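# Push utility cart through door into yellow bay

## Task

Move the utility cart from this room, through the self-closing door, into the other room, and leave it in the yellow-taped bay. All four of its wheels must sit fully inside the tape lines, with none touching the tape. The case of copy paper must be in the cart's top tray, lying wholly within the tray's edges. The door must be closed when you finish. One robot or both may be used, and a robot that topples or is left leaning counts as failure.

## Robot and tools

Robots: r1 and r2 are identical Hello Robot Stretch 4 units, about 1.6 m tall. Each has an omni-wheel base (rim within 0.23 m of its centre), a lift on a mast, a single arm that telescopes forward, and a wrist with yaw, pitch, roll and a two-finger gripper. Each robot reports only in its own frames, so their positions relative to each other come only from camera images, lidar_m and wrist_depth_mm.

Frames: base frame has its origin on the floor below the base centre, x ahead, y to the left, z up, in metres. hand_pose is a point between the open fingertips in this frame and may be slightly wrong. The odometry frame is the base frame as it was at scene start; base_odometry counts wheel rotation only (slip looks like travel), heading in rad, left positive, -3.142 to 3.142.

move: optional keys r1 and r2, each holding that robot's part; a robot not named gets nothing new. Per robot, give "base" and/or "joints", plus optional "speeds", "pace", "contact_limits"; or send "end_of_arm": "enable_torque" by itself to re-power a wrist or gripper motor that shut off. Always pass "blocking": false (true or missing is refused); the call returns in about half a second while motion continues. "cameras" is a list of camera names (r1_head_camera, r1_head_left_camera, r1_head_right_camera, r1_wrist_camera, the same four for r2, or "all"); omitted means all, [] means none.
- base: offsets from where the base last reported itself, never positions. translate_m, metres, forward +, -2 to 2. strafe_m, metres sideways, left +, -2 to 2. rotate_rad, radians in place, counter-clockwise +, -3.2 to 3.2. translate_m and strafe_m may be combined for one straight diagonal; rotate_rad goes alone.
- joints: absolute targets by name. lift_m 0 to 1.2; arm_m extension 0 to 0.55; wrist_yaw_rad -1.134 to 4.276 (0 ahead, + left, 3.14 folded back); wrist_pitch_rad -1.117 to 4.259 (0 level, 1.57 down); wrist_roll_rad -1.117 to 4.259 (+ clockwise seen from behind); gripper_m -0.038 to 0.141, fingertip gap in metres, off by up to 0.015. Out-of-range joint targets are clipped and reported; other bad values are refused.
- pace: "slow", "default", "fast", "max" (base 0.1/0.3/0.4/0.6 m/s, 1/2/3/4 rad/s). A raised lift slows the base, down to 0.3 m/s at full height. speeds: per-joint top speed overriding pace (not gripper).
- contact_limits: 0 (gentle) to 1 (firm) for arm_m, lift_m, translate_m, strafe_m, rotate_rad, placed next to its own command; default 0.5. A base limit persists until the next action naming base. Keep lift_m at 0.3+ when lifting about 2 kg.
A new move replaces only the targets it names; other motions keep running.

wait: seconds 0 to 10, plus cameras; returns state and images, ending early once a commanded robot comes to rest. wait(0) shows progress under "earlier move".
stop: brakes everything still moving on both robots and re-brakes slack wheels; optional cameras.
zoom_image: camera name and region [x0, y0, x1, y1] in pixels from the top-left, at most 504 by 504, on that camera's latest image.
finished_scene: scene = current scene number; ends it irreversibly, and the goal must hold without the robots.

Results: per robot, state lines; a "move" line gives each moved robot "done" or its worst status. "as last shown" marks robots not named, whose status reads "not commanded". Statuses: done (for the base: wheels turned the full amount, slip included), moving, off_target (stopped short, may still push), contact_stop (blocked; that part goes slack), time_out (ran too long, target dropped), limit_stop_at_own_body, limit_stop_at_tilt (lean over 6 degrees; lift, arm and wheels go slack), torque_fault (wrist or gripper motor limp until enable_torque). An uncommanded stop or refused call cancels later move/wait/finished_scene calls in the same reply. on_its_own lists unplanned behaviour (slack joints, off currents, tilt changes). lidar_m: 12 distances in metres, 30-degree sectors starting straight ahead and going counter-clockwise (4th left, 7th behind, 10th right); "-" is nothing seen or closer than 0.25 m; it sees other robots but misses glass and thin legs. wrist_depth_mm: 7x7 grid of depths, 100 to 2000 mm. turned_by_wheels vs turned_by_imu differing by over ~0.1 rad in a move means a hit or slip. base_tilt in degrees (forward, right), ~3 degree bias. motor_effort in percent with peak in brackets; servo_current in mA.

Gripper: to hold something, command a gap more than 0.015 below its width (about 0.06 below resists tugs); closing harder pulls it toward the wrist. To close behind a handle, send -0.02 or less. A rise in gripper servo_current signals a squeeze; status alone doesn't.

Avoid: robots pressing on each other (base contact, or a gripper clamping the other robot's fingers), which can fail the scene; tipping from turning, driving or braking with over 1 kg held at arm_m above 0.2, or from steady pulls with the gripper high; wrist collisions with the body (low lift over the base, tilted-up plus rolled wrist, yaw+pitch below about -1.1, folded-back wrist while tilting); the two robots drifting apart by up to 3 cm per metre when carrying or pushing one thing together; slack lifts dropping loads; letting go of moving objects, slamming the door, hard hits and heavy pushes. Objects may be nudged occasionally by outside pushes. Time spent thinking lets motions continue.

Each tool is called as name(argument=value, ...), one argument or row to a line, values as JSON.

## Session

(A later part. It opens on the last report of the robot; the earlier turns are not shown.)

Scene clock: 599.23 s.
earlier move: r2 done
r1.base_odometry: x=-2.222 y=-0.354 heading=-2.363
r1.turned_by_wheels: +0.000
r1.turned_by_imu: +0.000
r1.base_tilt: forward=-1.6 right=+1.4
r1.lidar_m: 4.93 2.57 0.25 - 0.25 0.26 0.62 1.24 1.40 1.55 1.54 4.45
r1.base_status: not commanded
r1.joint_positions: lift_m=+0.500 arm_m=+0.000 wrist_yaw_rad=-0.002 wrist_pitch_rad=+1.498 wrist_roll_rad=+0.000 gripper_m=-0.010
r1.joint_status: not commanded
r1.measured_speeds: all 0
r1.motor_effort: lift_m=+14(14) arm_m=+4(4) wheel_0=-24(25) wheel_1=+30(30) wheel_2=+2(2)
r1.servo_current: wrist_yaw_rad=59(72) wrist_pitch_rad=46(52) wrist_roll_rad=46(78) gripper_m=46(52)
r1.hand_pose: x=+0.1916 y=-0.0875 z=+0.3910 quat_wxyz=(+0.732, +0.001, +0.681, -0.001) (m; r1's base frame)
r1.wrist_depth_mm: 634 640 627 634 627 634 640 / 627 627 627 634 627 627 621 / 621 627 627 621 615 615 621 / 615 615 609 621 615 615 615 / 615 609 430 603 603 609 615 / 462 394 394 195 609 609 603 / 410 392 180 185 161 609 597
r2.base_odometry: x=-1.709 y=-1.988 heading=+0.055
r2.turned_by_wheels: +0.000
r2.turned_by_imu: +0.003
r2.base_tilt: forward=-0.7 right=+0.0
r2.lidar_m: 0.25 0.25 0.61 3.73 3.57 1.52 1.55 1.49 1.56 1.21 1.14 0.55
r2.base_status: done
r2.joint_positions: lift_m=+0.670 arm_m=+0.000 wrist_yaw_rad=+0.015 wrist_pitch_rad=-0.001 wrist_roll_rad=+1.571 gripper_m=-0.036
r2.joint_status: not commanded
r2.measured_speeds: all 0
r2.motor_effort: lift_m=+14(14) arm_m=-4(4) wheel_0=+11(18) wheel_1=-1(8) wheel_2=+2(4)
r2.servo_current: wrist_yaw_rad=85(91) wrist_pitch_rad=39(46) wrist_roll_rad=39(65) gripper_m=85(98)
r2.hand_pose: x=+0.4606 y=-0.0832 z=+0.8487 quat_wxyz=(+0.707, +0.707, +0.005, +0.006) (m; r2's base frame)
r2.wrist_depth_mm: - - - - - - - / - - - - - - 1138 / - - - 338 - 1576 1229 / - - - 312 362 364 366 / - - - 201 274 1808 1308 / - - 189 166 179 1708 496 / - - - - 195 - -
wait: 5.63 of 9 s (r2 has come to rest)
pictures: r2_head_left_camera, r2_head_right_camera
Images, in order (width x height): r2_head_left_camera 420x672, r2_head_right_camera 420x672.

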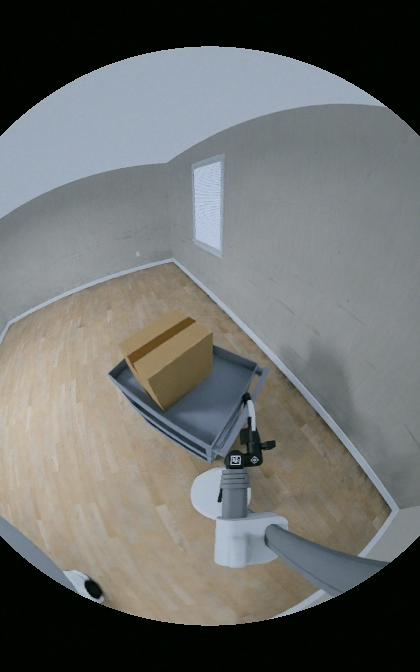

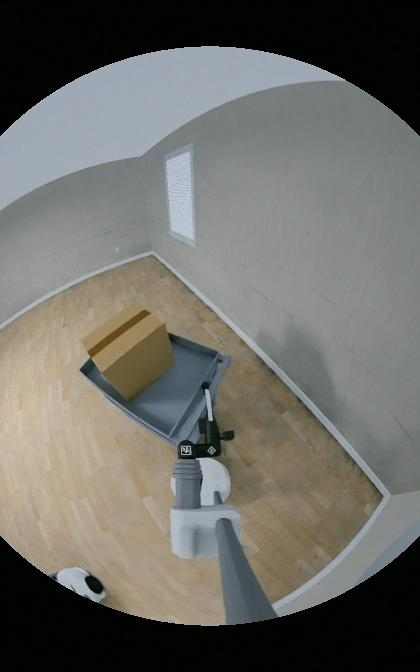

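move(
  blocking=false,
  cameras=[],
  r2={"base":{"rotate_rad":0.58},"pace":"slow"},
)

wait(
  seconds=5,
  cameras=["r2_head_left_camera","r2_head_right_camera","r1_head_right_camera"],
)

wait(
  seconds=2,
  cameras=["r2_head_left_camera","r2_head_right_camera","r1_head_right_camera"],
)

Scene clock: 606.53 s.
move: r2 moving
r1: as last shown
r1.base_tilt: forward=-1.6 right=+1.3
r1.lidar_m: 4.91 2.54 0.25 - 0.25 0.25 0.68 1.25 1.39 1.55 1.52 4.46
r1.motor_effort: lift_m=+14(14) arm_m=+4(4) wheel_0=-24(25) wheel_1=+29(30) wheel_2=+2(2)
r1.servo_current: wrist_yaw_rad=52(65) wrist_pitch_rad=46(52) wrist_roll_rad=46(65) gripper_m=39(46)
r1.wrist_depth_mm: 634 634 627 634 634 627 627 / 621 627 627 627 621 627 627 / 621 627 621 621 621 615 615 / 627 615 609 615 615 609 615 / 609 615 430 615 609 609 609 / 462 399 397 194 603 609 609 / 413 397 180 185 161 597 603
r2.base_odometry: x=-1.709 y=-1.988 heading=+0.178
r2.turned_by_wheels: +0.123
r2.turned_by_imu: +0.119
r2.base_tilt: forward=-0.7 right=+0.1
r2.lidar_m: 0.25 0.25 4.60 3.65 1.55 1.55 1.49 1.48 1.48 1.17 1.12 0.53
r2.base_status: rotate_rad moving
r2.joint_positions: lift_m=+0.670 arm_m=+0.000 wrist_yaw_rad=-0.010 wrist_pitch_rad=-0.001 wrist_roll_rad=+1.571 gripper_m=-0.036
r2.joint_status: not commanded
r2.measured_speeds: translate_m=-0.001 strafe_m=-0.001 rotate_rad=+0.474 lift_m=+0.000 arm_m=+0.000 wrist_yaw_rad=-0.122 wrist_pitch_rad=+0.000 wrist_roll_rad=+0.000
r2.motor_effort: lift_m=+14(14) arm_m=-4(4) wheel_0=-11(11) wheel_1=-7(7) wheel_2=-16(16)
r2.servo_current: wrist_yaw_rad=59(91) wrist_pitch_rad=46(46) wrist_roll_rad=52(52) gripper_m=85(91)
r2.hand_pose: x=+0.4585 y=-0.0902 z=+0.8487 quat_wxyz=(+0.707, +0.707, -0.004, -0.003) (m; r2's base frame)
r2.wrist_depth_mm: - - - - - - - / - - - - - - 1229 / - - - 306 - 1499 1255 / - - - 233 345 1576 1182 / - - - 183 260 1863 1308 / - - 183 154 179 1661 508 / - - - - 196 - -
pictures: none
No camera images: "cameras" was empty.

Scene clock: 607.93 s.
earlier move: r2 done
r1.base_odometry: x=-2.222 y=-0.354 heading=-2.363
r1.turned_by_wheels: +0.000
r1.turned_by_imu: +0.000
r1.base_tilt: forward=-1.6 right=+1.3
r1.lidar_m: 4.92 2.53 0.25 - 0.25 0.25 0.64 1.27 1.40 1.56 1.53 4.46
r1.base_status: not commanded
r1.joint_positions: lift_m=+0.500 arm_m=+0.000 wrist_yaw_rad=-0.002 wrist_pitch_rad=+1.498 wrist_roll_rad=+0.000 gripper_m=-0.010
r1.joint_status: not commanded
r1.measured_speeds: all 0
r1.motor_effort: lift_m=+14(14) arm_m=+4(4) wheel_0=-24(25) wheel_1=+29(30) wheel_2=+2(2)
r1.servo_current: wrist_yaw_rad=65(72) wrist_pitch_rad=46(52) wrist_roll_rad=52(65) gripper_m=46(46)
r1.hand_pose: x=+0.1916 y=-0.0875 z=+0.3910 quat_wxyz=(+0.732, +0.001, +0.681, -0.001) (m; r1's base frame)
r1.wrist_depth_mm: 634 634 634 621 634 634 640 / 634 627 627 627 627 627 627 / 615 627 615 621 627 621 627 / 621 621 609 615 615 621 615 / 615 609 427 603 609 615 615 / 462 397 392 195 609 609 603 / 410 392 180 185 161 603 603
r2.base_odometry: x=-1.709 y=-1.988 heading=+0.634
r2.turned_by_wheels: +0.456
r2.turned_by_imu: +0.354
r2.base_tilt: forward=-0.7 right=+0.0
r2.lidar_m: 0.29 0.31 3.80 3.62 1.58 1.59 1.52 1.55 1.19 1.12 1.18 0.47
r2.base_status: done
r2.joint_positions: lift_m=+0.670 arm_m=+0.000 wrist_yaw_rad=+0.005 wrist_pitch_rad=-0.001 wrist_roll_rad=+1.571 gripper_m=-0.036
r2.joint_status: not commanded
r2.measured_speeds: all 0
r2.motor_effort: lift_m=+14(14) arm_m=+4(4) wheel_0=-3(23) wheel_1=-4(12) wheel_2=+0(27)
r2.servo_current: wrist_yaw_rad=59(143) wrist_pitch_rad=46(52) wrist_roll_rad=46(59) gripper_m=85(91)
r2.hand_pose: x=+0.4598 y=-0.0858 z=+0.8487 quat_wxyz=(+0.707, +0.707, +0.002, +0.002) (m; r2's base frame)
r2.wrist_depth_mm: - - - 246 - 1808 1182 / - - - 273 298 306 312 / - - - 211 277 1808 1281 / - - - 197 258 1921 535 / - - - 184 239 831 - / - 436 186 171 177 798 - / - 415 415 - 213 - -
wait: 1.40 of 5 s (r2 has come to rest)
pictures: r1_head_right_camera, r2_head_left_camera, r2_head_right_camera
Images, in order (width x height): r1_head_right_camera 420x672, r2_head_left_camera 420x672, r2_head_right_camera 420x672.

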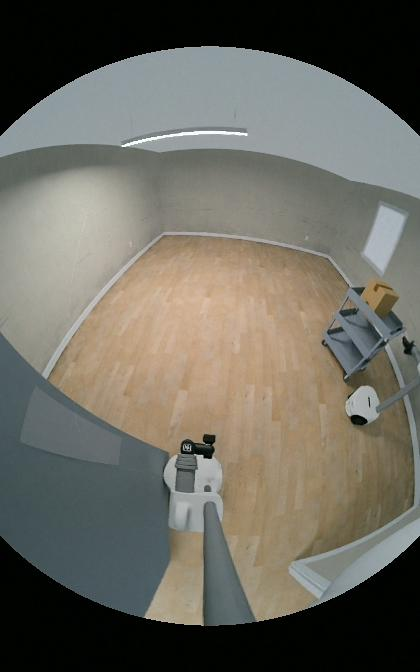

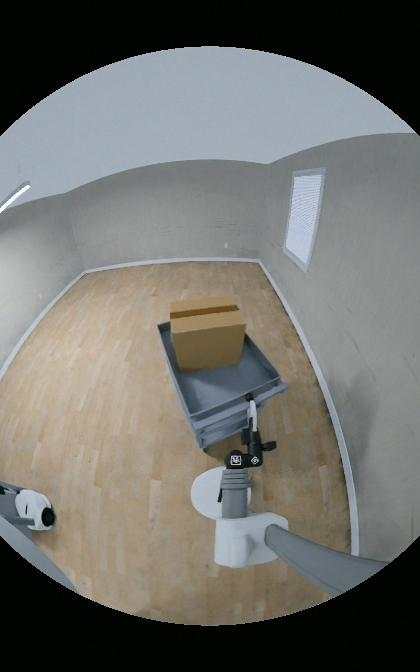

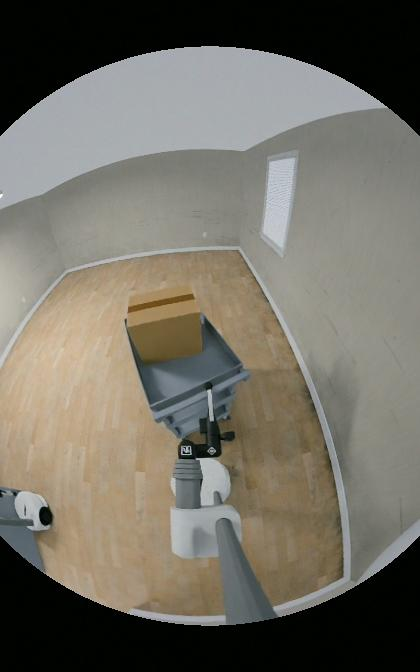

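Scene clock: 609.93 s.
r1.base_odometry: x=-2.222 y=-0.354 heading=-2.363
r1.turned_by_wheels: +0.000
r1.turned_by_imu: +0.000
r1.base_tilt: forward=-1.6 right=+1.2
r1.lidar_m: 4.93 2.51 0.25 - 0.25 0.25 0.61 1.26 1.37 1.57 1.58 4.49
r1.base_status: not commanded
r1.joint_positions: lift_m=+0.500 arm_m=+0.000 wrist_yaw_rad=-0.002 wrist_pitch_rad=+1.498 wrist_roll_rad=+0.000 gripper_m=-0.010
r1.joint_status: not commanded
r1.measured_speeds: all 0
r1.motor_effort: lift_m=+14(14) arm_m=+4(4) wheel_0=-24(25) wheel_1=+29(30) wheel_2=+2(2)
r1.servo_current: wrist_yaw_rad=52(72) wrist_pitch_rad=39(52) wrist_roll_rad=39(65) gripper_m=39(46)
r1.hand_pose: x=+0.1916 y=-0.0875 z=+0.3910 quat_wxyz=(+0.732, +0.001, +0.681, -0.001) (m; r1's base frame)
r1.wrist_depth_mm: 627 634 627 627 627 627 634 / 627 627 627 627 627 621 627 / 627 621 615 621 621 621 621 / 615 615 609 615 615 615 615 / 615 609 430 609 603 615 609 / 455 399 397 194 603 609 603 / 413 392 181 185 161 603 597
r2.base_odometry: x=-1.709 y=-1.988 heading=+0.634
r2.turned_by_wheels: +0.000
r2.turned_by_imu: +0.000
r2.base_tilt: forward=-0.7 right=+0.0
r2.lidar_m: 0.30 0.30 3.81 3.62 1.58 1.61 1.50 1.56 1.18 1.12 1.17 0.49
r2.base_status: done
r2.joint_positions: lift_m=+0.670 arm_m=+0.000 wrist_yaw_rad=+0.005 wrist_pitch_rad=-0.001 wrist_roll_rad=+1.571 gripper_m=-0.036
r2.joint_status: not commanded
r2.measured_speeds: all 0
r2.motor_effort: lift_m=+14(14) arm_m=+4(4) wheel_0=-2(23) wheel_1=-4(12) wheel_2=+0(27)
r2.servo_current: wrist_yaw_rad=52(143) wrist_pitch_rad=39(52) wrist_roll_rad=39(59) gripper_m=85(91)
r2.hand_pose: x=+0.4598 y=-0.0858 z=+0.8487 quat_wxyz=(+0.707, +0.707, +0.002, +0.002) (m; r2's base frame)
r2.wrist_depth_mm: - - - 246 - 1708 1160 / - - - 273 301 306 309 / - - - 211 277 1756 1281 / - - - 196 258 1863 539 / - - - 183 239 788 - / - 436 186 170 177 778 - / - 415 418 - 214 - -
wait: 2.00 s; at rest by 0.27 s
pictures: r1_head_right_camera, r2_head_left_camera, r2_head_right_camera
Images, in order (width x height): r1_head_right_camera 420x672, r2_head_left_camera 420x672, r2_head_right_camera 420x672.

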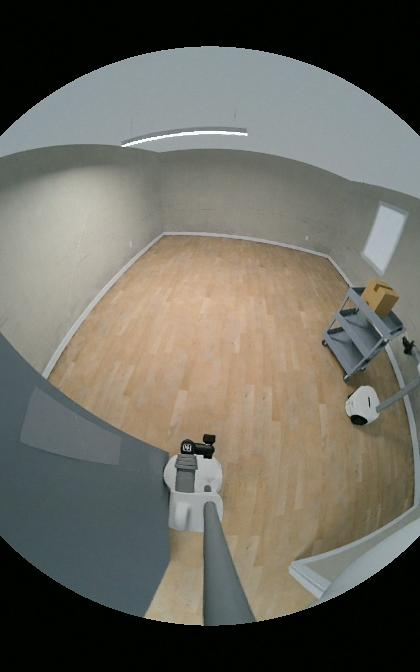

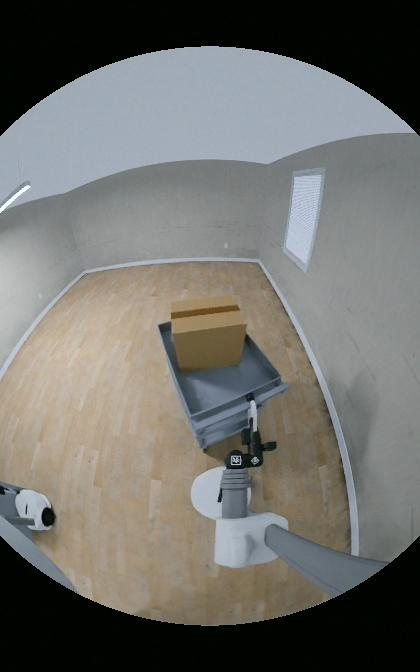

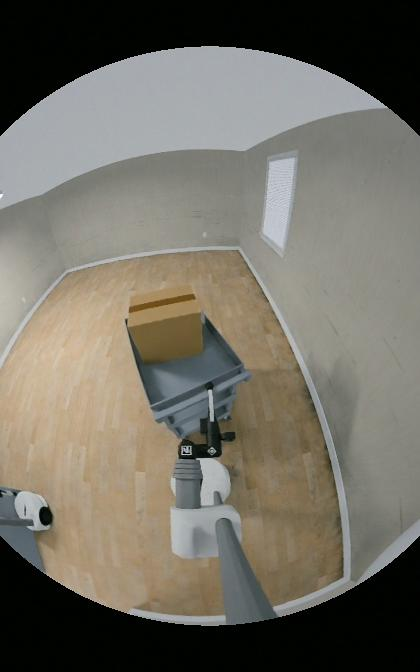

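move(
  blocking=false,
  cameras=[],
  r2={"base":{"translate_m":0.9,"strafe_m":0.45},"pace":"slow"},
)

wait(
  seconds=10,
  cameras=["r2_head_left_camera"],
)

wait(
  seconds=4,
  cameras=["r2_head_left_camera","r1_head_right_camera"],
)

Scene clock: 620.97 s.
move: r2 moving
r1: as last shown
r1.base_tilt: forward=-1.6 right=+1.3
r1.lidar_m: 4.94 2.50 0.25 - 0.25 0.25 0.65 1.25 1.41 1.55 1.55 4.47
r1.motor_effort: lift_m=+14(14) arm_m=+4(4) wheel_0=-24(25) wheel_1=+30(30) wheel_2=+2(2)
r1.servo_current: wrist_yaw_rad=52(59) wrist_pitch_rad=46(52) wrist_roll_rad=65(65) gripper_m=39(46)
r1.wrist_depth_mm: 627 634 634 634 634 634 640 / 627 627 615 621 627 627 627 / 627 634 627 621 615 621 627 / 615 615 615 615 615 615 615 / 615 609 430 615 615 609 609 / 462 397 394 195 603 603 603 / 413 394 180 184 161 603 597
r2.base_odometry: x=-1.703 y=-1.976 heading=+0.634
r2.turned_by_wheels: +0.000
r2.turned_by_imu: +0.000
r2.base_tilt: forward=-0.7 right=+0.1
r2.lidar_m: 0.31 0.28 3.80 3.62 1.58 1.62 1.53 1.56 1.20 1.13 1.17 0.45
r2.base_status: translate_m moving; strafe_m moving
r2.joint_positions: lift_m=+0.670 arm_m=+0.000 wrist_yaw_rad=-0.003 wrist_pitch_rad=-0.001 wrist_roll_rad=+1.571 gripper_m=-0.036
r2.joint_status: not commanded
r2.measured_speeds: translate_m=+0.048 strafe_m=+0.024 rotate_rad=-0.002 lift_m=+0.000 arm_m=+0.000 wrist_yaw_rad=-0.020 wrist_pitch_rad=+0.000 wrist_roll_rad=+0.000
r2.motor_effort: lift_m=+14(14) arm_m=+4(4) wheel_0=+2(8) wheel_1=+7(9) wheel_2=-15(15)
r2.servo_current: wrist_yaw_rad=52(52) wrist_pitch_rad=39(46) wrist_roll_rad=46(52) gripper_m=85(91)
r2.hand_pose: x=+0.4590 y=-0.0882 z=+0.8487 quat_wxyz=(+0.707, +0.707, -0.001, -0.001) (m; r2's base frame)
r2.wrist_depth_mm: - - - 255 - 1756 1182 / - - - 276 310 310 309 / - - - 213 283 1618 1205 / - - - 198 262 1808 521 / - - - 183 239 809 - / - 433 184 170 178 820 - / - 413 413 - 213 - -
pictures: none
No camera images: "cameras" was empty.

Scene clock: 630.97 s.
earlier move: r2 moving
r1.base_odometry: x=-2.222 y=-0.354 heading=-2.363
r1.turned_by_wheels: +0.000
r1.turned_by_imu: -0.001
r1.base_tilt: forward=-1.6 right=+1.3
r1.lidar_m: 4.93 2.55 0.25 - 0.25 0.26 0.66 1.25 1.39 2.79 1.79 1.77
r1.base_status: not commanded
r1.joint_positions: lift_m=+0.500 arm_m=+0.000 wrist_yaw_rad=-0.002 wrist_pitch_rad=+1.498 wrist_roll_rad=+0.000 gripper_m=-0.010
r1.joint_status: not commanded
r1.measured_speeds: all 0
r1.motor_effort: lift_m=+14(14) arm_m=+4(4) wheel_0=-24(25) wheel_1=+30(30) wheel_2=+2(2)
r1.servo_current: wrist_yaw_rad=65(72) wrist_pitch_rad=39(52) wrist_roll_rad=46(72) gripper_m=46(52)
r1.hand_pose: x=+0.1916 y=-0.0875 z=+0.3910 quat_wxyz=(+0.732, +0.001, +0.681, -0.001) (m; r1's base frame)
r1.wrist_depth_mm: 640 634 634 627 627 634 627 / 621 621 627 627 627 634 634 / 621 621 621 621 615 621 627 / 621 615 615 615 615 621 615 / 609 609 427 609 615 609 615 / 455 402 394 194 609 609 603 / 413 392 180 185 161 603 603
r2.base_odometry: x=-1.257 y=-1.102 heading=+0.637
r2.turned_by_wheels: +0.003
r2.turned_by_imu: +0.014
r2.base_tilt: forward=-0.7 right=+0.0
r2.lidar_m: 0.25 0.25 0.46 3.20 2.10 1.76 2.40 2.28 1.61 1.53 1.57 0.63
r2.base_status: translate_m moving; strafe_m moving
r2.joint_positions: lift_m=+0.670 arm_m=+0.000 wrist_yaw_rad=+0.028 wrist_pitch_rad=-0.001 wrist_roll_rad=+1.571 gripper_m=-0.036
r2.joint_status: not commanded
r2.measured_speeds: translate_m=+0.046 strafe_m=+0.025 rotate_rad=-0.002 lift_m=+0.000 arm_m=+0.000 wrist_yaw_rad=+0.000 wrist_pitch_rad=+0.000 wrist_roll_rad=+0.000
r2.motor_effort: lift_m=+14(15) arm_m=+4(4) wheel_0=+16(26) wheel_1=+12(15) wheel_2=+0(16)
r2.servo_current: wrist_yaw_rad=182(189) wrist_pitch_rad=39(46) wrist_roll_rad=46(65) gripper_m=91(98)
r2.hand_pose: x=+0.4616 y=-0.0793 z=+0.8487 quat_wxyz=(+0.707, +0.707, +0.010, +0.010) (m; r2's base frame)
r2.wrist_depth_mm: - - - - - 1756 1229 / - - - - - 1756 1205 / - - - 343 - 1756 1229 / - - - 332 359 368 368 / - - - 258 290 1808 1229 / - - 211 163 180 1708 488 / - - - - 198 - 517
wait: 10.00 s; no rest
pictures: r2_head_left_camera
Images, in order (width x height): r2_head_left_camera 420x672.

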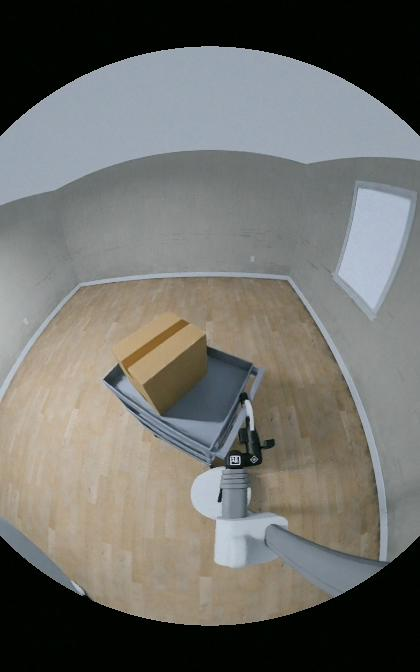

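Scene clock: 631.70 s.
earlier move: r2 done
r1.base_odometry: x=-2.222 y=-0.354 heading=-2.363
r1.turned_by_wheels: +0.000
r1.turned_by_imu: +0.000
r1.base_tilt: forward=-1.6 right=+1.3
r1.lidar_m: 4.92 2.51 0.25 - 0.25 0.25 0.66 1.25 1.40 2.79 1.78 1.80
r1.base_status: not commanded
r1.joint_positions: lift_m=+0.500 arm_m=+0.000 wrist_yaw_rad=-0.002 wrist_pitch_rad=+1.498 wrist_roll_rad=+0.000 gripper_m=-0.010
r1.joint_status: not commanded
r1.measured_speeds: all 0
r1.motor_effort: lift_m=+14(14) arm_m=+4(4) wheel_0=-25(25) wheel_1=+29(30) wheel_2=+2(2)
r1.servo_current: wrist_yaw_rad=59(72) wrist_pitch_rad=46(52) wrist_roll_rad=52(72) gripper_m=33(52)
r1.hand_pose: x=+0.1916 y=-0.0875 z=+0.3910 quat_wxyz=(+0.732, +0.001, +0.681, -0.001) (m; r1's base frame)
r1.wrist_depth_mm: 634 634 627 634 634 640 634 / 634 627 627 627 621 627 627 / 621 615 627 615 615 615 615 / 615 621 615 615 615 615 615 / 609 609 430 603 609 609 609 / 459 397 397 195 597 603 609 / 410 394 180 185 161 591 603
r2.base_odometry: x=-1.252 y=-1.092 heading=+0.636
r2.turned_by_wheels: +0.000
r2.turned_by_imu: +0.000
r2.base_tilt: forward=-0.7 right=+0.1
r2.lidar_m: 0.26 0.25 0.48 3.19 3.33 1.78 2.43 2.28 1.62 1.54 1.59 0.61
r2.base_status: done
r2.joint_positions: lift_m=+0.670 arm_m=+0.000 wrist_yaw_rad=+0.028 wrist_pitch_rad=-0.001 wrist_roll_rad=+1.571 gripper_m=-0.036
r2.joint_status: not commanded
r2.measured_speeds: all 0
r2.on_its_own: wrist_yaw_rad is at rest, and its servo_current (189 mA) is outside its rest range (0 to 104 mA)
r2.motor_effort: lift_m=+14(15) arm_m=+4(4) wheel_0=+18(26) wheel_1=+11(15) wheel_2=-1(16)
r2.servo_current: wrist_yaw_rad=189(189) wrist_pitch_rad=46(46) wrist_roll_rad=52(65) gripper_m=85(98)
r2.hand_pose: x=+0.4616 y=-0.0793 z=+0.8487 quat_wxyz=(+0.707, +0.707, +0.010, +0.010) (m; r2's base frame)
r2.wrist_depth_mm: - - - - - 1756 1229 / - - - - - 1756 1205 / - - - 342 - 1756 1229 / - - - 332 357 368 366 / - - - 259 290 1756 1229 / - - 210 163 179 1756 488 / - - - - 197 - 517
wait: 0.73 of 4 s (r2 has come to rest)
pictures: r1_head_right_camera, r2_head_left_camera
Images, in order (width x height): r1_head_right_camera 420x672, r2_head_left_camera 420x672.

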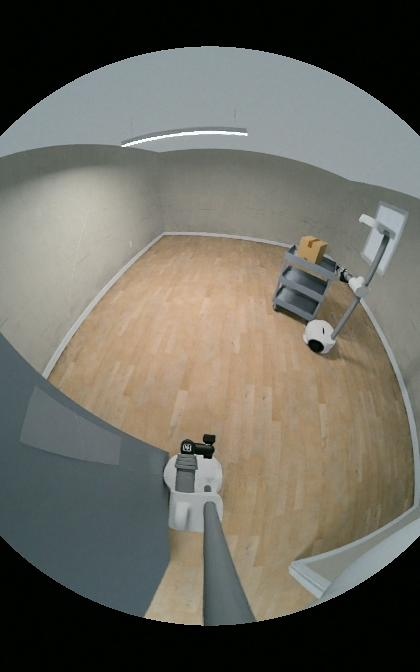

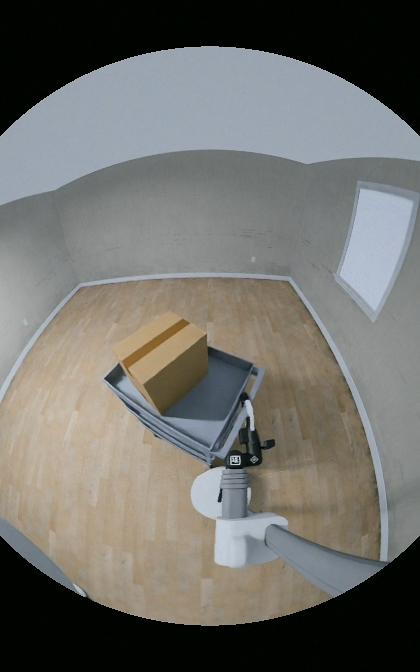

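move(
  blocking=false,
  cameras=[],
  r2={"base":{"translate_m":-0.2,"strafe_m":0.4},"pace":"slow"},
)

wait(
  seconds=9,
  cameras=["r2_head_left_camera","r1_head_right_camera"],
)

Scene clock: 636.77 s.
move: r2 moving
r1: as last shown
r1.lidar_m: 4.93 2.54 0.25 - 0.25 0.28 0.62 1.26 1.41 2.78 1.80 1.76
r1.motor_effort: lift_m=+14(14) arm_m=+4(4) wheel_0=-24(25) wheel_1=+30(30) wheel_2=+2(2)
r1.servo_current: wrist_yaw_rad=46(59) wrist_pitch_rad=39(46) wrist_roll_rad=39(59) gripper_m=46(52)
r1.wrist_depth_mm: 634 640 634 634 640 627 634 / 621 627 627 634 634 615 627 / 621 621 627 621 627 615 621 / 609 615 615 621 609 603 615 / 621 615 427 609 609 603 609 / 466 402 394 194 609 603 603 / 410 394 180 185 161 603 597
r2.base_odometry: x=-1.262 y=-1.086 heading=+0.638
r2.turned_by_wheels: +0.002
r2.turned_by_imu: +0.002
r2.base_tilt: forward=-0.7 right=+0.1
r2.lidar_m: 0.25 0.25 0.50 3.18 3.30 1.77 2.42 2.30 1.63 1.52 1.62 0.54
r2.base_status: translate_m moving; strafe_m moving
r2.joint_positions: lift_m=+0.670 arm_m=+0.000 wrist_yaw_rad=+0.028 wrist_pitch_rad=-0.001 wrist_roll_rad=+1.571 gripper_m=-0.036
r2.joint_status: not commanded
r2.measured_speeds: translate_m=-0.022 strafe_m=+0.044 rotate_rad=-0.002 lift_m=+0.000 arm_m=+0.000 wrist_yaw_rad=+0.000 wrist_pitch_rad=+0.000 wrist_roll_rad=+0.000
r2.motor_effort: lift_m=+14(14) arm_m=+4(4) wheel_0=+1(17) wheel_1=+11(14) wheel_2=+11(14)
r2.servo_current: wrist_yaw_rad=182(195) wrist_pitch_rad=39(46) wrist_roll_rad=46(52) gripper_m=85(98)
r2.hand_pose: x=+0.4616 y=-0.0793 z=+0.8487 quat_wxyz=(+0.707, +0.707, +0.010, +0.010) (m; r2's base frame)
r2.wrist_depth_mm: - - - - - 1756 1205 / - - - - - 1756 1205 / - - - 340 - 1808 1255 / - - - 332 359 370 366 / - - - 205 289 1863 1336 / - - 209 163 180 1661 492 / - - - - 198 - 512
pictures: none
No camera images: "cameras" was empty.

Scene clock: 642.03 s.
earlier move: r2 done
r1.base_odometry: x=-2.222 y=-0.354 heading=-2.363
r1.turned_by_wheels: +0.000
r1.turned_by_imu: +0.000
r1.base_tilt: forward=-1.6 right=+1.3
r1.lidar_m: 4.93 2.52 0.25 - 0.25 0.26 0.61 1.26 1.39 2.79 1.59 1.36
r1.base_status: not commanded
r1.joint_positions: lift_m=+0.500 arm_m=+0.000 wrist_yaw_rad=-0.002 wrist_pitch_rad=+1.498 wrist_roll_rad=+0.000 gripper_m=-0.010
r1.joint_status: not commanded
r1.measured_speeds: all 0
r1.motor_effort: lift_m=+14(14) arm_m=+4(4) wheel_0=-24(25) wheel_1=+29(30) wheel_2=+2(2)
r1.servo_current: wrist_yaw_rad=59(72) wrist_pitch_rad=33(52) wrist_roll_rad=52(65) gripper_m=46(52)
r1.hand_pose: x=+0.1916 y=-0.0875 z=+0.3910 quat_wxyz=(+0.732, +0.001, +0.681, -0.001) (m; r1's base frame)
r1.wrist_depth_mm: 627 627 634 627 634 627 627 / 627 634 627 627 627 627 621 / 621 621 621 615 621 627 621 / 621 615 621 615 621 615 615 / 609 603 433 615 609 609 615 / 462 399 394 193 603 609 609 / 410 392 181 185 160 603 603
r2.base_odometry: x=-1.650 y=-0.890 heading=+0.637
r2.turned_by_wheels: -0.001
r2.turned_by_imu: -0.001
r2.base_tilt: forward=-0.7 right=+0.2
r2.lidar_m: 0.34 0.33 2.95 2.80 2.92 1.36 2.23 2.31 2.07 1.95 2.01 0.46
r2.base_status: done
r2.joint_positions: lift_m=+0.670 arm_m=+0.000 wrist_yaw_rad=+0.000 wrist_pitch_rad=-0.001 wrist_roll_rad=+1.571 gripper_m=-0.036
r2.joint_status: not commanded
r2.measured_speeds: all 0
r2.motor_effort: lift_m=+14(15) arm_m=+4(4) wheel_0=-4(17) wheel_1=+4(14) wheel_2=+10(14)
r2.servo_current: wrist_yaw_rad=52(195) wrist_pitch_rad=33(46) wrist_roll_rad=39(65) gripper_m=91(98)
r2.hand_pose: x=+0.4593 y=-0.0874 z=+0.8487 quat_wxyz=(+0.707, +0.707, +0.000, +0.000) (m; r2's base frame)
r2.wrist_depth_mm: - - - 227 - 1618 1118 / - - - 209 276 297 1098 / - - - 196 259 1756 525 / - - - 190 247 1661 - / - - 442 181 236 820 - / - 439 185 172 176 - - / - 430 430 - 219 - -
wait: 5.27 of 9 s (r2 has come to rest)
pictures: r1_head_right_camera, r2_head_left_camera
Images, in order (width x height): r1_head_right_camera 420x672, r2_head_left_camera 420x672.

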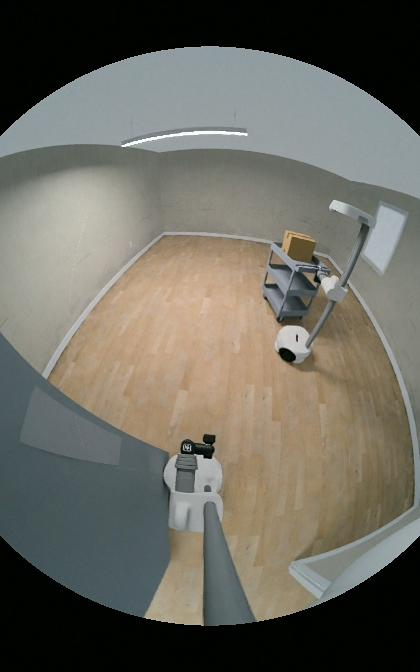

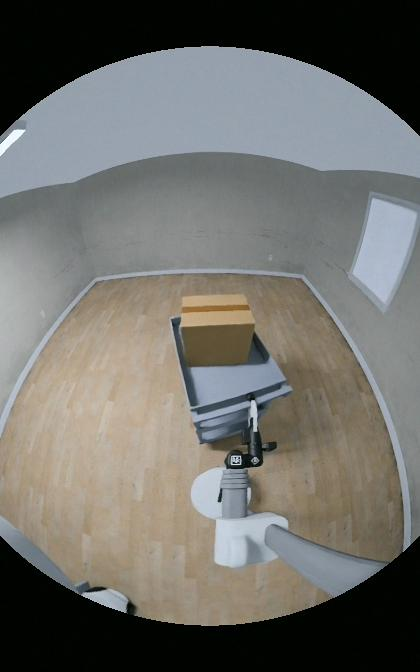

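move(
  blocking=false,
  cameras=[],
  r2={"base":{"translate_m":-0.4},"pace":"slow"},
)

wait(
  seconds=9,
  cameras=["r2_head_left_camera","r1_head_right_camera"],
)

Scene clock: 646.03 s.
move: r2 moving
r1: as last shown
r1.lidar_m: 4.92 2.53 0.25 - 0.25 0.27 0.63 1.24 1.39 2.79 1.54 1.39
r1.servo_current: wrist_yaw_rad=46(65) wrist_pitch_rad=39(52) wrist_roll_rad=46(59) gripper_m=46(46)
r1.wrist_depth_mm: 621 634 634 634 627 634 634 / 627 627 627 627 621 627 634 / 621 615 621 615 621 621 615 / 615 621 609 621 609 615 615 / 615 609 424 609 609 609 609 / 459 399 397 195 609 603 603 / 410 392 180 185 161 597 603
r2.base_odometry: x=-1.660 y=-0.897 heading=+0.638
r2.turned_by_wheels: +0.000
r2.turned_by_imu: +0.001
r2.base_tilt: forward=-0.7 right=+0.0
r2.lidar_m: 0.34 0.34 2.91 2.81 2.91 1.34 2.22 2.27 2.03 1.94 1.99 0.43
r2.base_status: translate_m moving
r2.joint_positions: lift_m=+0.670 arm_m=+0.000 wrist_yaw_rad=+0.006 wrist_pitch_rad=-0.001 wrist_roll_rad=+1.571 gripper_m=-0.036
r2.joint_status: not commanded
r2.measured_speeds: translate_m=-0.048 strafe_m=+0.000 rotate_rad=+0.002 lift_m=+0.000 arm_m=+0.000 wrist_yaw_rad=+0.004 wrist_pitch_rad=+0.000 wrist_roll_rad=+0.000
r2.motor_effort: lift_m=+14(14) arm_m=-1(4) wheel_0=-4(7) wheel_1=-8(8) wheel_2=+16(16)
r2.servo_current: wrist_yaw_rad=59(72) wrist_pitch_rad=39(46) wrist_roll_rad=59(65) gripper_m=85(91)
r2.hand_pose: x=+0.4598 y=-0.0858 z=+0.8487 quat_wxyz=(+0.707, +0.707, +0.002, +0.002) (m; r2's base frame)
r2.wrist_depth_mm: - - - 226 282 1397 1138 / - - - 206 273 300 1118 / - - - 195 256 1808 549 / - - - 189 246 820 - / - 445 439 179 236 820 - / - 439 186 173 176 - - / - 436 433 - 220 - -
pictures: none
No camera images: "cameras" was empty.

Scene clock: 650.80 s.
earlier move: r2 done
r1.base_odometry: x=-2.222 y=-0.354 heading=-2.363
r1.turned_by_wheels: +0.000
r1.turned_by_imu: +0.000
r1.base_tilt: forward=-1.6 right=+1.3
r1.lidar_m: 4.92 2.53 0.25 - 0.25 0.25 0.64 1.26 1.39 2.79 1.07 1.07
r1.base_status: not commanded
r1.joint_positions: lift_m=+0.500 arm_m=+0.000 wrist_yaw_rad=-0.002 wrist_pitch_rad=+1.498 wrist_roll_rad=+0.000 gripper_m=-0.010
r1.joint_status: not commanded
r1.measured_speeds: all 0
r1.motor_effort: lift_m=+14(14) arm_m=+4(4) wheel_0=-24(25) wheel_1=+30(30) wheel_2=+2(2)
r1.servo_current: wrist_yaw_rad=39(72) wrist_pitch_rad=39(52) wrist_roll_rad=39(65) gripper_m=46(52)
r1.hand_pose: x=+0.1916 y=-0.0875 z=+0.3910 quat_wxyz=(+0.732, +0.001, +0.681, -0.001) (m; r1's base frame)
r1.wrist_depth_mm: 634 634 634 640 634 634 634 / 621 627 627 621 627 627 627 / 627 621 621 621 621 627 621 / 621 627 615 615 621 621 615 / 609 609 430 603 615 609 609 / 462 397 397 195 603 603 609 / 410 394 180 185 160 597 597
r2.base_odometry: x=-1.971 y=-1.127 heading=+0.637
r2.turned_by_wheels: +0.000
r2.turned_by_imu: +0.003
r2.base_tilt: forward=-0.7 right=+0.0
r2.lidar_m: 0.38 0.41 2.95 2.79 1.10 1.04 1.83 1.91 2.07 1.95 2.00 0.42
r2.base_status: done
r2.joint_positions: lift_m=+0.670 arm_m=+0.000 wrist_yaw_rad=+0.008 wrist_pitch_rad=-0.001 wrist_roll_rad=+1.571 gripper_m=-0.036
r2.joint_status: not commanded
r2.measured_speeds: all 0
r2.motor_effort: lift_m=+14(15) arm_m=-4(4) wheel_0=+0(7) wheel_1=-6(9) wheel_2=+8(18)
r2.servo_current: wrist_yaw_rad=59(72) wrist_pitch_rad=46(46) wrist_roll_rad=39(65) gripper_m=91(98)
r2.hand_pose: x=+0.4600 y=-0.0851 z=+0.8487 quat_wxyz=(+0.707, +0.707, +0.002, +0.003) (m; r2's base frame)
r2.wrist_depth_mm: - - - 167 225 229 246 / - - - 168 226 1756 1138 / - - - 168 227 788 - / - 439 430 228 229 831 - / - 462 449 171 230 820 - / - - 186 172 176 831 - / - - 484 - - - -
wait: 4.77 of 9 s (r2 has come to rest)
pictures: r1_head_right_camera, r2_head_left_camera
Images, in order (width x height): r1_head_right_camera 420x672, r2_head_left_camera 420x672.

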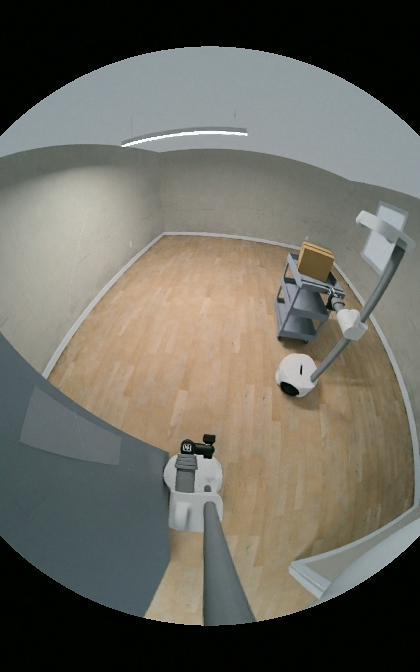

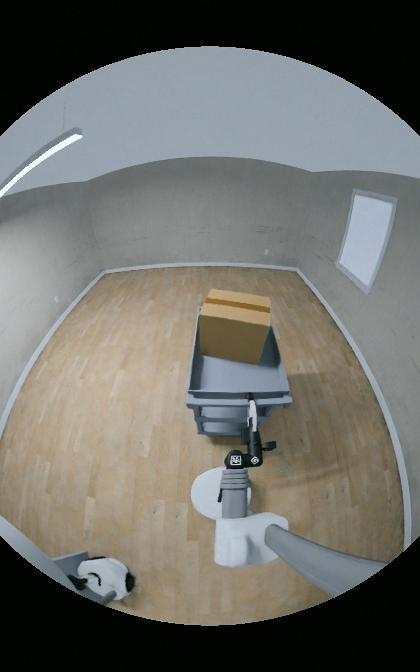

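move(
  blocking=false,
  cameras=[],
  r2={"base":{"translate_m":-0.3,"strafe_m":0.25},"pace":"slow"},
)

wait(
  seconds=9,
  cameras=["r2_head_left_camera","r1_head_right_camera","r2_head_right_camera"],
)

Scene clock: 661.00 s.
move: r2 moving
r1: as last shown
r1.lidar_m: 4.93 2.54 0.25 - 0.25 0.26 0.64 1.26 1.38 2.79 1.07 1.03
r1.servo_current: wrist_yaw_rad=52(59) wrist_pitch_rad=46(46) wrist_roll_rad=65(65) gripper_m=46(46)
r1.wrist_depth_mm: 634 634 627 640 640 634 634 / 627 621 627 621 621 627 615 / 621 615 627 621 621 621 621 / 621 609 621 615 609 615 621 / 609 615 430 609 609 609 609 / 459 402 394 195 603 609 609 / 413 392 181 185 160 603 597
r2.base_odometry: x=-1.985 y=-1.127 heading=+0.638
r2.turned_by_wheels: +0.001
r2.turned_by_imu: +0.001
r2.base_tilt: forward=-0.7 right=+0.0
r2.lidar_m: 0.40 0.40 2.94 2.78 1.14 1.01 1.83 1.92 2.06 1.94 2.05 0.44
r2.base_status: translate_m moving; strafe_m moving
r2.joint_positions: lift_m=+0.670 arm_m=+0.000 wrist_yaw_rad=+0.006 wrist_pitch_rad=-0.001 wrist_roll_rad=+1.571 gripper_m=-0.036
r2.joint_status: not commanded
r2.measured_speeds: translate_m=-0.040 strafe_m=+0.033 rotate_rad=-0.003 lift_m=+0.000 arm_m=+0.000 wrist_yaw_rad=-0.024 wrist_pitch_rad=+0.000 wrist_roll_rad=+0.000
r2.motor_effort: lift_m=+14(14) arm_m=-3(4) wheel_0=-6(8) wheel_1=+5(6) wheel_2=+13(14)
r2.servo_current: wrist_yaw_rad=59(65) wrist_pitch_rad=39(46) wrist_roll_rad=52(65) gripper_m=91(91)
r2.hand_pose: x=+0.4599 y=-0.0856 z=+0.8487 quat_wxyz=(+0.707, +0.707, +0.002, +0.003) (m; r2's base frame)
r2.wrist_depth_mm: - - - 167 225 251 250 / - - - 168 224 1756 1138 / - - - 169 226 788 - / - 436 436 229 228 820 - / - 462 452 170 229 820 - / - - 185 171 176 831 - / - - 496 - - - -
pictures: none
No camera images: "cameras" was empty.

Scene clock: 665.63 s.
earlier move: r2 done
r1.base_odometry: x=-2.222 y=-0.354 heading=-2.363
r1.turned_by_wheels: +0.000
r1.turned_by_imu: +0.000
r1.base_tilt: forward=-1.6 right=+1.3
r1.lidar_m: 4.92 2.52 0.25 - 0.25 0.25 0.63 1.26 1.41 2.79 0.70 0.69
r1.base_status: not commanded
r1.joint_positions: lift_m=+0.500 arm_m=+0.000 wrist_yaw_rad=-0.002 wrist_pitch_rad=+1.498 wrist_roll_rad=+0.000 gripper_m=-0.010
r1.joint_status: not commanded
r1.measured_speeds: all 0
r1.motor_effort: lift_m=+14(14) arm_m=+4(4) wheel_0=-24(25) wheel_1=+30(30) wheel_2=+2(2)
r1.servo_current: wrist_yaw_rad=52(72) wrist_pitch_rad=46(52) wrist_roll_rad=72(72) gripper_m=46(52)
r1.hand_pose: x=+0.1916 y=-0.0875 z=+0.3910 quat_wxyz=(+0.732, +0.001, +0.681, -0.001) (m; r1's base frame)
r1.wrist_depth_mm: 634 621 634 627 634 634 597 / 627 627 627 627 627 621 627 / 621 621 627 627 627 621 621 / 621 609 615 621 621 615 615 / 609 609 430 609 615 615 603 / 462 399 394 194 609 603 609 / 410 394 181 185 161 603 591
r2.base_odometry: x=-2.361 y=-1.105 heading=+0.638
r2.turned_by_wheels: +0.000
r2.turned_by_imu: -0.003
r2.base_tilt: forward=-0.6 right=+0.1
r2.lidar_m: 0.45 3.72 2.68 2.54 0.64 0.68 1.63 1.60 2.14 2.19 2.31 0.36
r2.base_status: done
r2.joint_positions: lift_m=+0.670 arm_m=+0.000 wrist_yaw_rad=-0.006 wrist_pitch_rad=-0.001 wrist_roll_rad=+1.571 gripper_m=-0.036
r2.joint_status: not commanded
r2.measured_speeds: all 0
r2.motor_effort: lift_m=+14(15) arm_m=-4(4) wheel_0=-5(18) wheel_1=+3(7) wheel_2=+5(14)
r2.servo_current: wrist_yaw_rad=59(65) wrist_pitch_rad=39(52) wrist_roll_rad=39(65) gripper_m=91(98)
r2.hand_pose: x=+0.4587 y=-0.0892 z=+0.8487 quat_wxyz=(+0.707, +0.707, -0.003, -0.002) (m; r2's base frame)
r2.wrist_depth_mm: - 362 370 - 148 - - / - 366 370 104 162 - - / - 439 413 112 178 - - / - - 473 130 197 - - / - - - 143 221 1863 - / - - 184 163 176 1661 504 / - - - - - - 1229
wait: 4.63 of 9 s (r2 has come to rest)
pictures: r1_head_right_camera, r2_head_left_camera, r2_head_right_camera
Images, in order (width x height): r1_head_right_camera 420x672, r2_head_left_camera 420x672, r2_head_right_camera 420x672.

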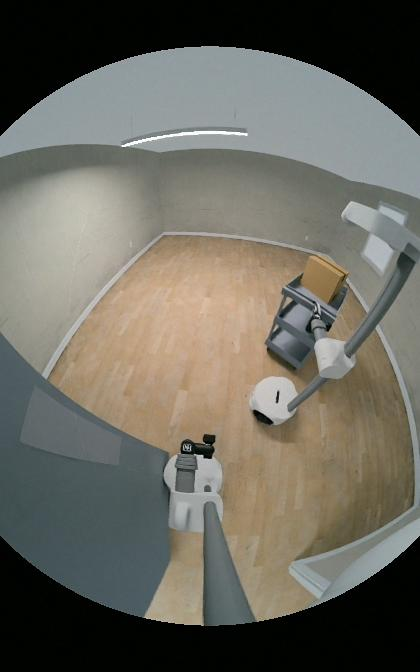

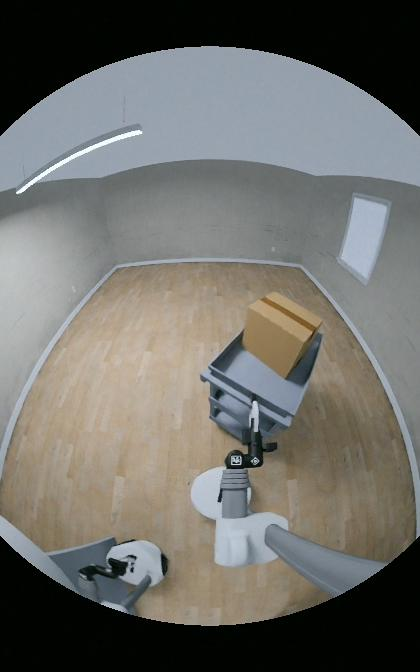

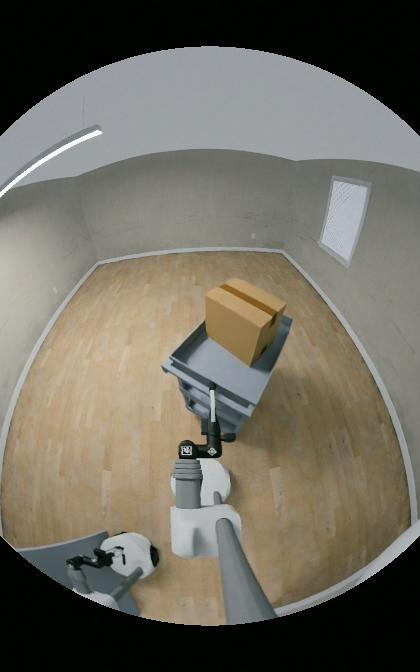

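move(
  blocking=false,
  cameras=[],
  r2={"base":{"translate_m":-0.35,"strafe_m":-0.05},"pace":"slow"},
)

wait(
  seconds=9,
  cameras=["r2_head_left_camera","r1_head_right_camera","r2_head_right_camera"],
)

Scene clock: 670.63 s.
move: r2 moving
r1: as last shown
r1.lidar_m: 4.91 2.51 0.25 - 0.25 0.25 0.65 1.27 1.39 2.80 0.68 0.68
r1.servo_current: wrist_yaw_rad=33(59) wrist_pitch_rad=33(46) wrist_roll_rad=52(59) gripper_m=39(46)
r1.wrist_depth_mm: 634 634 634 634 640 634 585 / 621 627 627 627 627 627 634 / 627 621 615 621 621 615 627 / 615 621 621 609 615 621 621 / 609 621 427 609 609 609 609 / 459 397 394 195 603 603 603 / 413 394 180 185 160 597 609
r2.base_odometry: x=-2.370 y=-1.114 heading=+0.638
r2.turned_by_wheels: +0.000
r2.turned_by_imu: +0.000
r2.base_tilt: forward=-0.7 right=+0.1
r2.lidar_m: 0.44 3.75 2.67 2.53 0.67 0.67 1.63 1.58 2.17 2.20 2.25 0.36
r2.base_status: translate_m moving; strafe_m moving
r2.joint_positions: lift_m=+0.670 arm_m=+0.000 wrist_yaw_rad=-0.002 wrist_pitch_rad=-0.001 wrist_roll_rad=+1.571 gripper_m=-0.036
r2.joint_status: not commanded
r2.measured_speeds: translate_m=-0.049 strafe_m=-0.007 rotate_rad=+0.002 lift_m=+0.000 arm_m=+0.000 wrist_yaw_rad=+0.017 wrist_pitch_rad=+0.000 wrist_roll_rad=+0.000
r2.motor_effort: lift_m=+14(14) arm_m=-4(4) wheel_0=-4(13) wheel_1=-9(10) wheel_2=+15(15)
r2.servo_current: wrist_yaw_rad=46(52) wrist_pitch_rad=39(46) wrist_roll_rad=65(65) gripper_m=85(91)
r2.hand_pose: x=+0.4591 y=-0.0881 z=+0.8487 quat_wxyz=(+0.707, +0.707, -0.001, +0.000) (m; r2's base frame)
r2.wrist_depth_mm: - 355 351 - 145 - - / - 368 368 103 160 - - / - 433 427 112 176 - - / - - 484 127 196 - - / - - - 141 220 1863 - / - - 185 162 176 1708 488 / - - - - - - 1205
pictures: none
No camera images: "cameras" was empty.

Scene clock: 674.93 s.
earlier move: r2 done
r1.base_odometry: x=-2.222 y=-0.354 heading=-2.363
r1.turned_by_wheels: +0.000
r1.turned_by_imu: +0.000
r1.base_tilt: forward=-1.6 right=+1.3
r1.lidar_m: 4.92 2.54 0.25 - 0.25 0.27 0.64 1.26 1.38 0.50 0.47 0.96
r1.base_status: not commanded
r1.joint_positions: lift_m=+0.500 arm_m=+0.000 wrist_yaw_rad=-0.002 wrist_pitch_rad=+1.498 wrist_roll_rad=+0.000 gripper_m=-0.010
r1.joint_status: not commanded
r1.measured_speeds: all 0
r1.motor_effort: lift_m=+14(14) arm_m=+4(4) wheel_0=-24(25) wheel_1=+30(30) wheel_2=+2(2)
r1.servo_current: wrist_yaw_rad=39(72) wrist_pitch_rad=46(52) wrist_roll_rad=33(72) gripper_m=39(52)
r1.hand_pose: x=+0.1916 y=-0.0875 z=+0.3910 quat_wxyz=(+0.732, +0.001, +0.681, -0.001) (m; r1's base frame)
r1.wrist_depth_mm: 627 627 634 634 640 634 634 / 621 627 627 627 627 634 627 / 627 627 621 621 621 621 517 / 615 615 615 621 615 615 544 / 609 609 430 609 615 609 609 / 455 399 397 195 603 597 597 / 410 394 181 185 161 597 603
r2.base_odometry: x=-2.612 y=-1.353 heading=+0.638
r2.turned_by_wheels: +0.001
r2.turned_by_imu: +0.003
r2.base_tilt: forward=-0.6 right=+0.1
r2.lidar_m: 0.42 0.50 2.71 0.54 0.49 0.57 - 1.24 1.67 2.17 2.25 0.38
r2.base_status: done
r2.joint_positions: lift_m=+0.670 arm_m=+0.000 wrist_yaw_rad=+0.005 wrist_pitch_rad=-0.001 wrist_roll_rad=+1.571 gripper_m=-0.036
r2.joint_status: not commanded
r2.measured_speeds: all 0
r2.motor_effort: lift_m=+14(15) arm_m=-4(4) wheel_0=+1(13) wheel_1=-3(10) wheel_2=+10(15)
r2.servo_current: wrist_yaw_rad=52(65) wrist_pitch_rad=39(46) wrist_roll_rad=46(65) gripper_m=91(98)
r2.hand_pose: x=+0.4598 y=-0.0859 z=+0.8487 quat_wxyz=(+0.707, +0.707, +0.002, +0.002) (m; r2's base frame)
r2.wrist_depth_mm: - - 549 118 173 661 - / - 402 384 125 181 - - / - 418 402 134 193 788 - / - - 455 145 206 - - / - - 508 154 221 - - / - - 186 169 177 1808 525 / - - - - - - 473
wait: 4.30 of 9 s (r2 has come to rest)
pictures: r1_head_right_camera, r2_head_left_camera, r2_head_right_camera
Images, in order (width x height): r1_head_right_camera 420x672, r2_head_left_camera 420x672, r2_head_right_camera 420x672.

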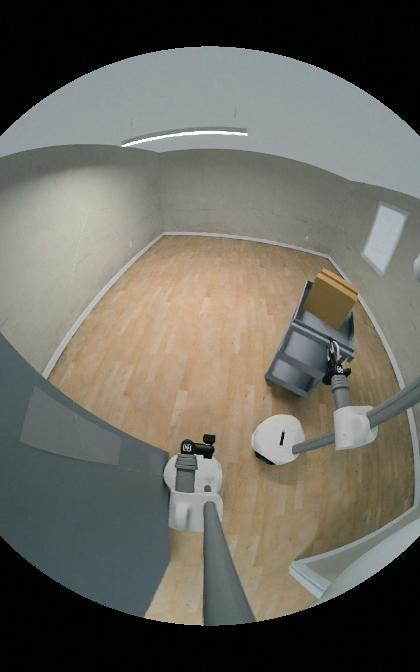

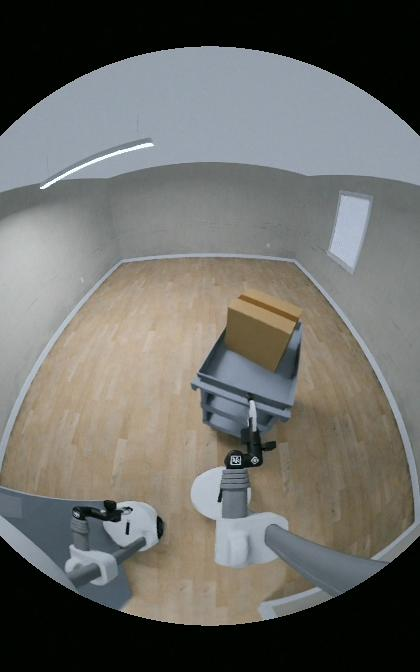

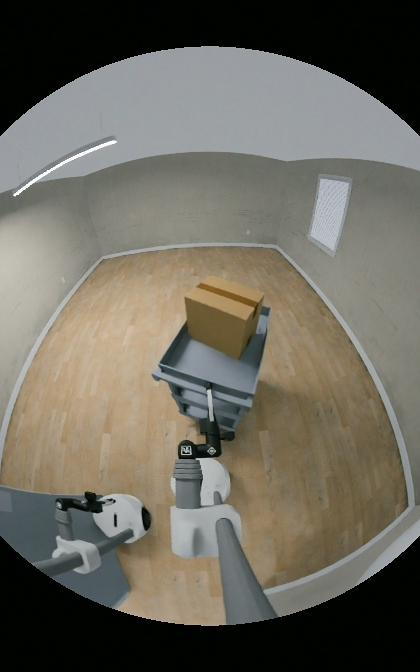

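move(
  blocking=false,
  cameras=[],
  r2={"base":{"translate_m":-0.35},"pace":"slow"},
)

wait(
  seconds=9,
  cameras=["r2_head_left_camera","r1_head_right_camera","r2_head_right_camera"],
)

Scene clock: 682.50 s.
move: r2 moving
r1: as last shown
r1.lidar_m: 4.92 2.53 0.25 - 0.25 0.28 0.66 1.26 1.40 0.50 0.46 0.94
r1.servo_current: wrist_yaw_rad=59(72) wrist_pitch_rad=39(46) wrist_roll_rad=39(59) gripper_m=39(46)
r1.wrist_depth_mm: 627 627 634 634 634 627 634 / 634 627 627 634 621 634 627 / 615 621 621 621 627 615 521 / 621 609 609 609 615 609 530 / 615 603 430 609 609 615 615 / 462 399 397 194 609 609 597 / 410 392 181 185 161 597 597
r2.base_odometry: x=-2.622 y=-1.361 heading=+0.639
r2.turned_by_wheels: +0.000
r2.turned_by_imu: +0.001
r2.base_tilt: forward=-0.7 right=+0.1
r2.lidar_m: 0.43 0.53 2.70 0.53 0.48 0.61 - 1.20 1.67 2.18 2.24 0.36
r2.base_status: translate_m moving
r2.joint_positions: lift_m=+0.670 arm_m=+0.000 wrist_yaw_rad=+0.005 wrist_pitch_rad=-0.001 wrist_roll_rad=+1.571 gripper_m=-0.036
r2.joint_status: not commanded
r2.measured_speeds: translate_m=-0.048 strafe_m=+0.000 rotate_rad=+0.001 lift_m=+0.000 arm_m=+0.000 wrist_yaw_rad=+0.000 wrist_pitch_rad=+0.000 wrist_roll_rad=+0.000
r2.motor_effort: lift_m=+14(14) arm_m=-4(4) wheel_0=-4(6) wheel_1=-8(8) wheel_2=+15(16)
r2.servo_current: wrist_yaw_rad=52(59) wrist_pitch_rad=39(46) wrist_roll_rad=52(59) gripper_m=91(91)
r2.hand_pose: x=+0.4598 y=-0.0859 z=+0.8487 quat_wxyz=(+0.707, +0.707, +0.002, +0.002) (m; r2's base frame)
r2.wrist_depth_mm: - - - 120 174 661 - / - 439 384 127 182 - - / - 418 399 135 194 798 - / - - 455 146 207 - - / - - 508 155 221 - - / - - 186 170 176 1808 530 / - - - - - - 473
pictures: none
No camera images: "cameras" was empty.

Scene clock: 686.77 s.
earlier move: r2 done
r1.base_odometry: x=-2.222 y=-0.354 heading=-2.363
r1.turned_by_wheels: +0.000
r1.turned_by_imu: +0.000
r1.base_tilt: forward=-1.6 right=+1.3
r1.lidar_m: 4.91 2.52 0.25 - 0.25 0.27 0.64 1.28 0.39 0.40 0.62 0.75
r1.base_status: not commanded
r1.joint_positions: lift_m=+0.500 arm_m=+0.000 wrist_yaw_rad=-0.002 wrist_pitch_rad=+1.498 wrist_roll_rad=+0.000 gripper_m=-0.010
r1.joint_status: not commanded
r1.measured_speeds: all 0
r1.motor_effort: lift_m=+14(14) arm_m=+4(4) wheel_0=-24(25) wheel_1=+29(30) wheel_2=+2(2)
r1.servo_current: wrist_yaw_rad=39(72) wrist_pitch_rad=46(52) wrist_roll_rad=46(65) gripper_m=46(52)
r1.hand_pose: x=+0.1916 y=-0.0875 z=+0.3910 quat_wxyz=(+0.732, +0.001, +0.681, -0.001) (m; r1's base frame)
r1.wrist_depth_mm: 634 627 634 634 634 627 634 / 627 627 621 627 627 621 621 / 627 621 621 627 621 621 621 / 615 615 615 615 615 615 609 / 615 609 430 615 609 609 603 / 459 399 397 194 609 609 609 / 410 392 181 184 161 597 488
r2.base_odometry: x=-2.893 y=-1.562 heading=+0.638
r2.turned_by_wheels: -0.001
r2.turned_by_imu: -0.001
r2.base_tilt: forward=-0.7 right=+0.1
r2.lidar_m: 0.41 0.45 0.48 0.39 0.44 0.93 3.95 0.90 1.18 2.17 2.25 0.43
r2.base_status: done
r2.joint_positions: lift_m=+0.670 arm_m=+0.000 wrist_yaw_rad=-0.001 wrist_pitch_rad=-0.001 wrist_roll_rad=+1.571 gripper_m=-0.036
r2.joint_status: not commanded
r2.measured_speeds: all 0
r2.motor_effort: lift_m=+14(14) arm_m=-4(4) wheel_0=-9(13) wheel_1=-6(9) wheel_2=+5(16)
r2.servo_current: wrist_yaw_rad=39(65) wrist_pitch_rad=46(52) wrist_roll_rad=39(59) gripper_m=85(98)
r2.hand_pose: x=+0.4592 y=-0.0876 z=+0.8487 quat_wxyz=(+0.707, +0.707, -0.001, +0.000) (m; r2's base frame)
r2.wrist_depth_mm: - - - 147 202 1618 1182 / - - - 153 207 788 - / - 462 418 156 213 788 - / - 445 433 162 220 809 - / - - 469 167 227 - - / - - 185 171 176 - - / - - - - - - 525
wait: 4.27 of 9 s (r2 has come to rest)
pictures: r1_head_right_camera, r2_head_left_camera, r2_head_right_camera
Images, in order (width x height): r1_head_right_camera 420x672, r2_head_left_camera 420x672, r2_head_right_camera 420x672.

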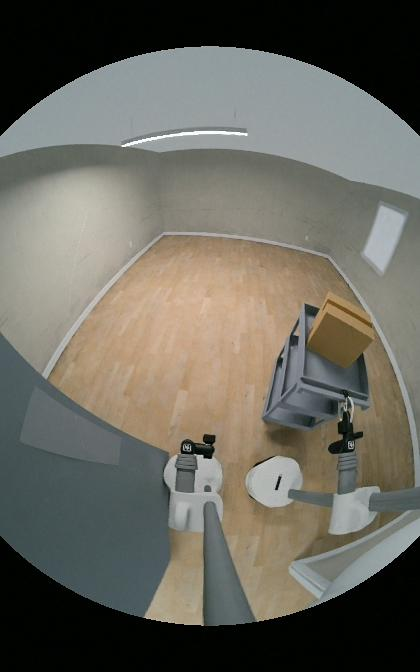

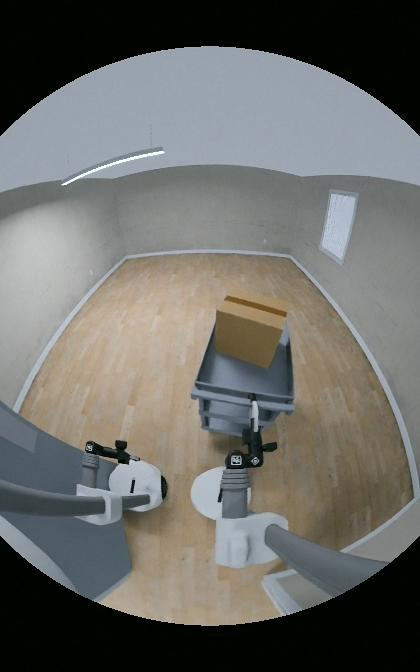

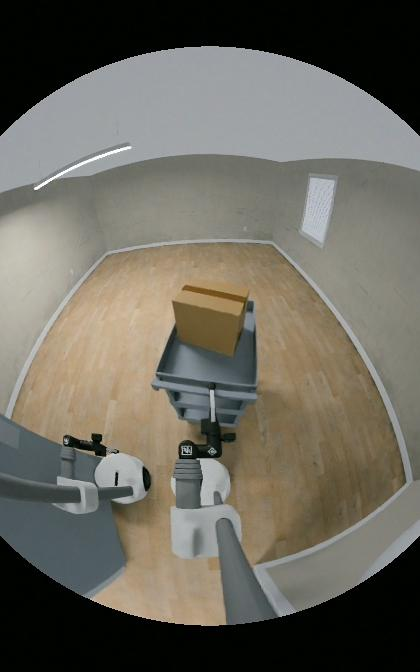

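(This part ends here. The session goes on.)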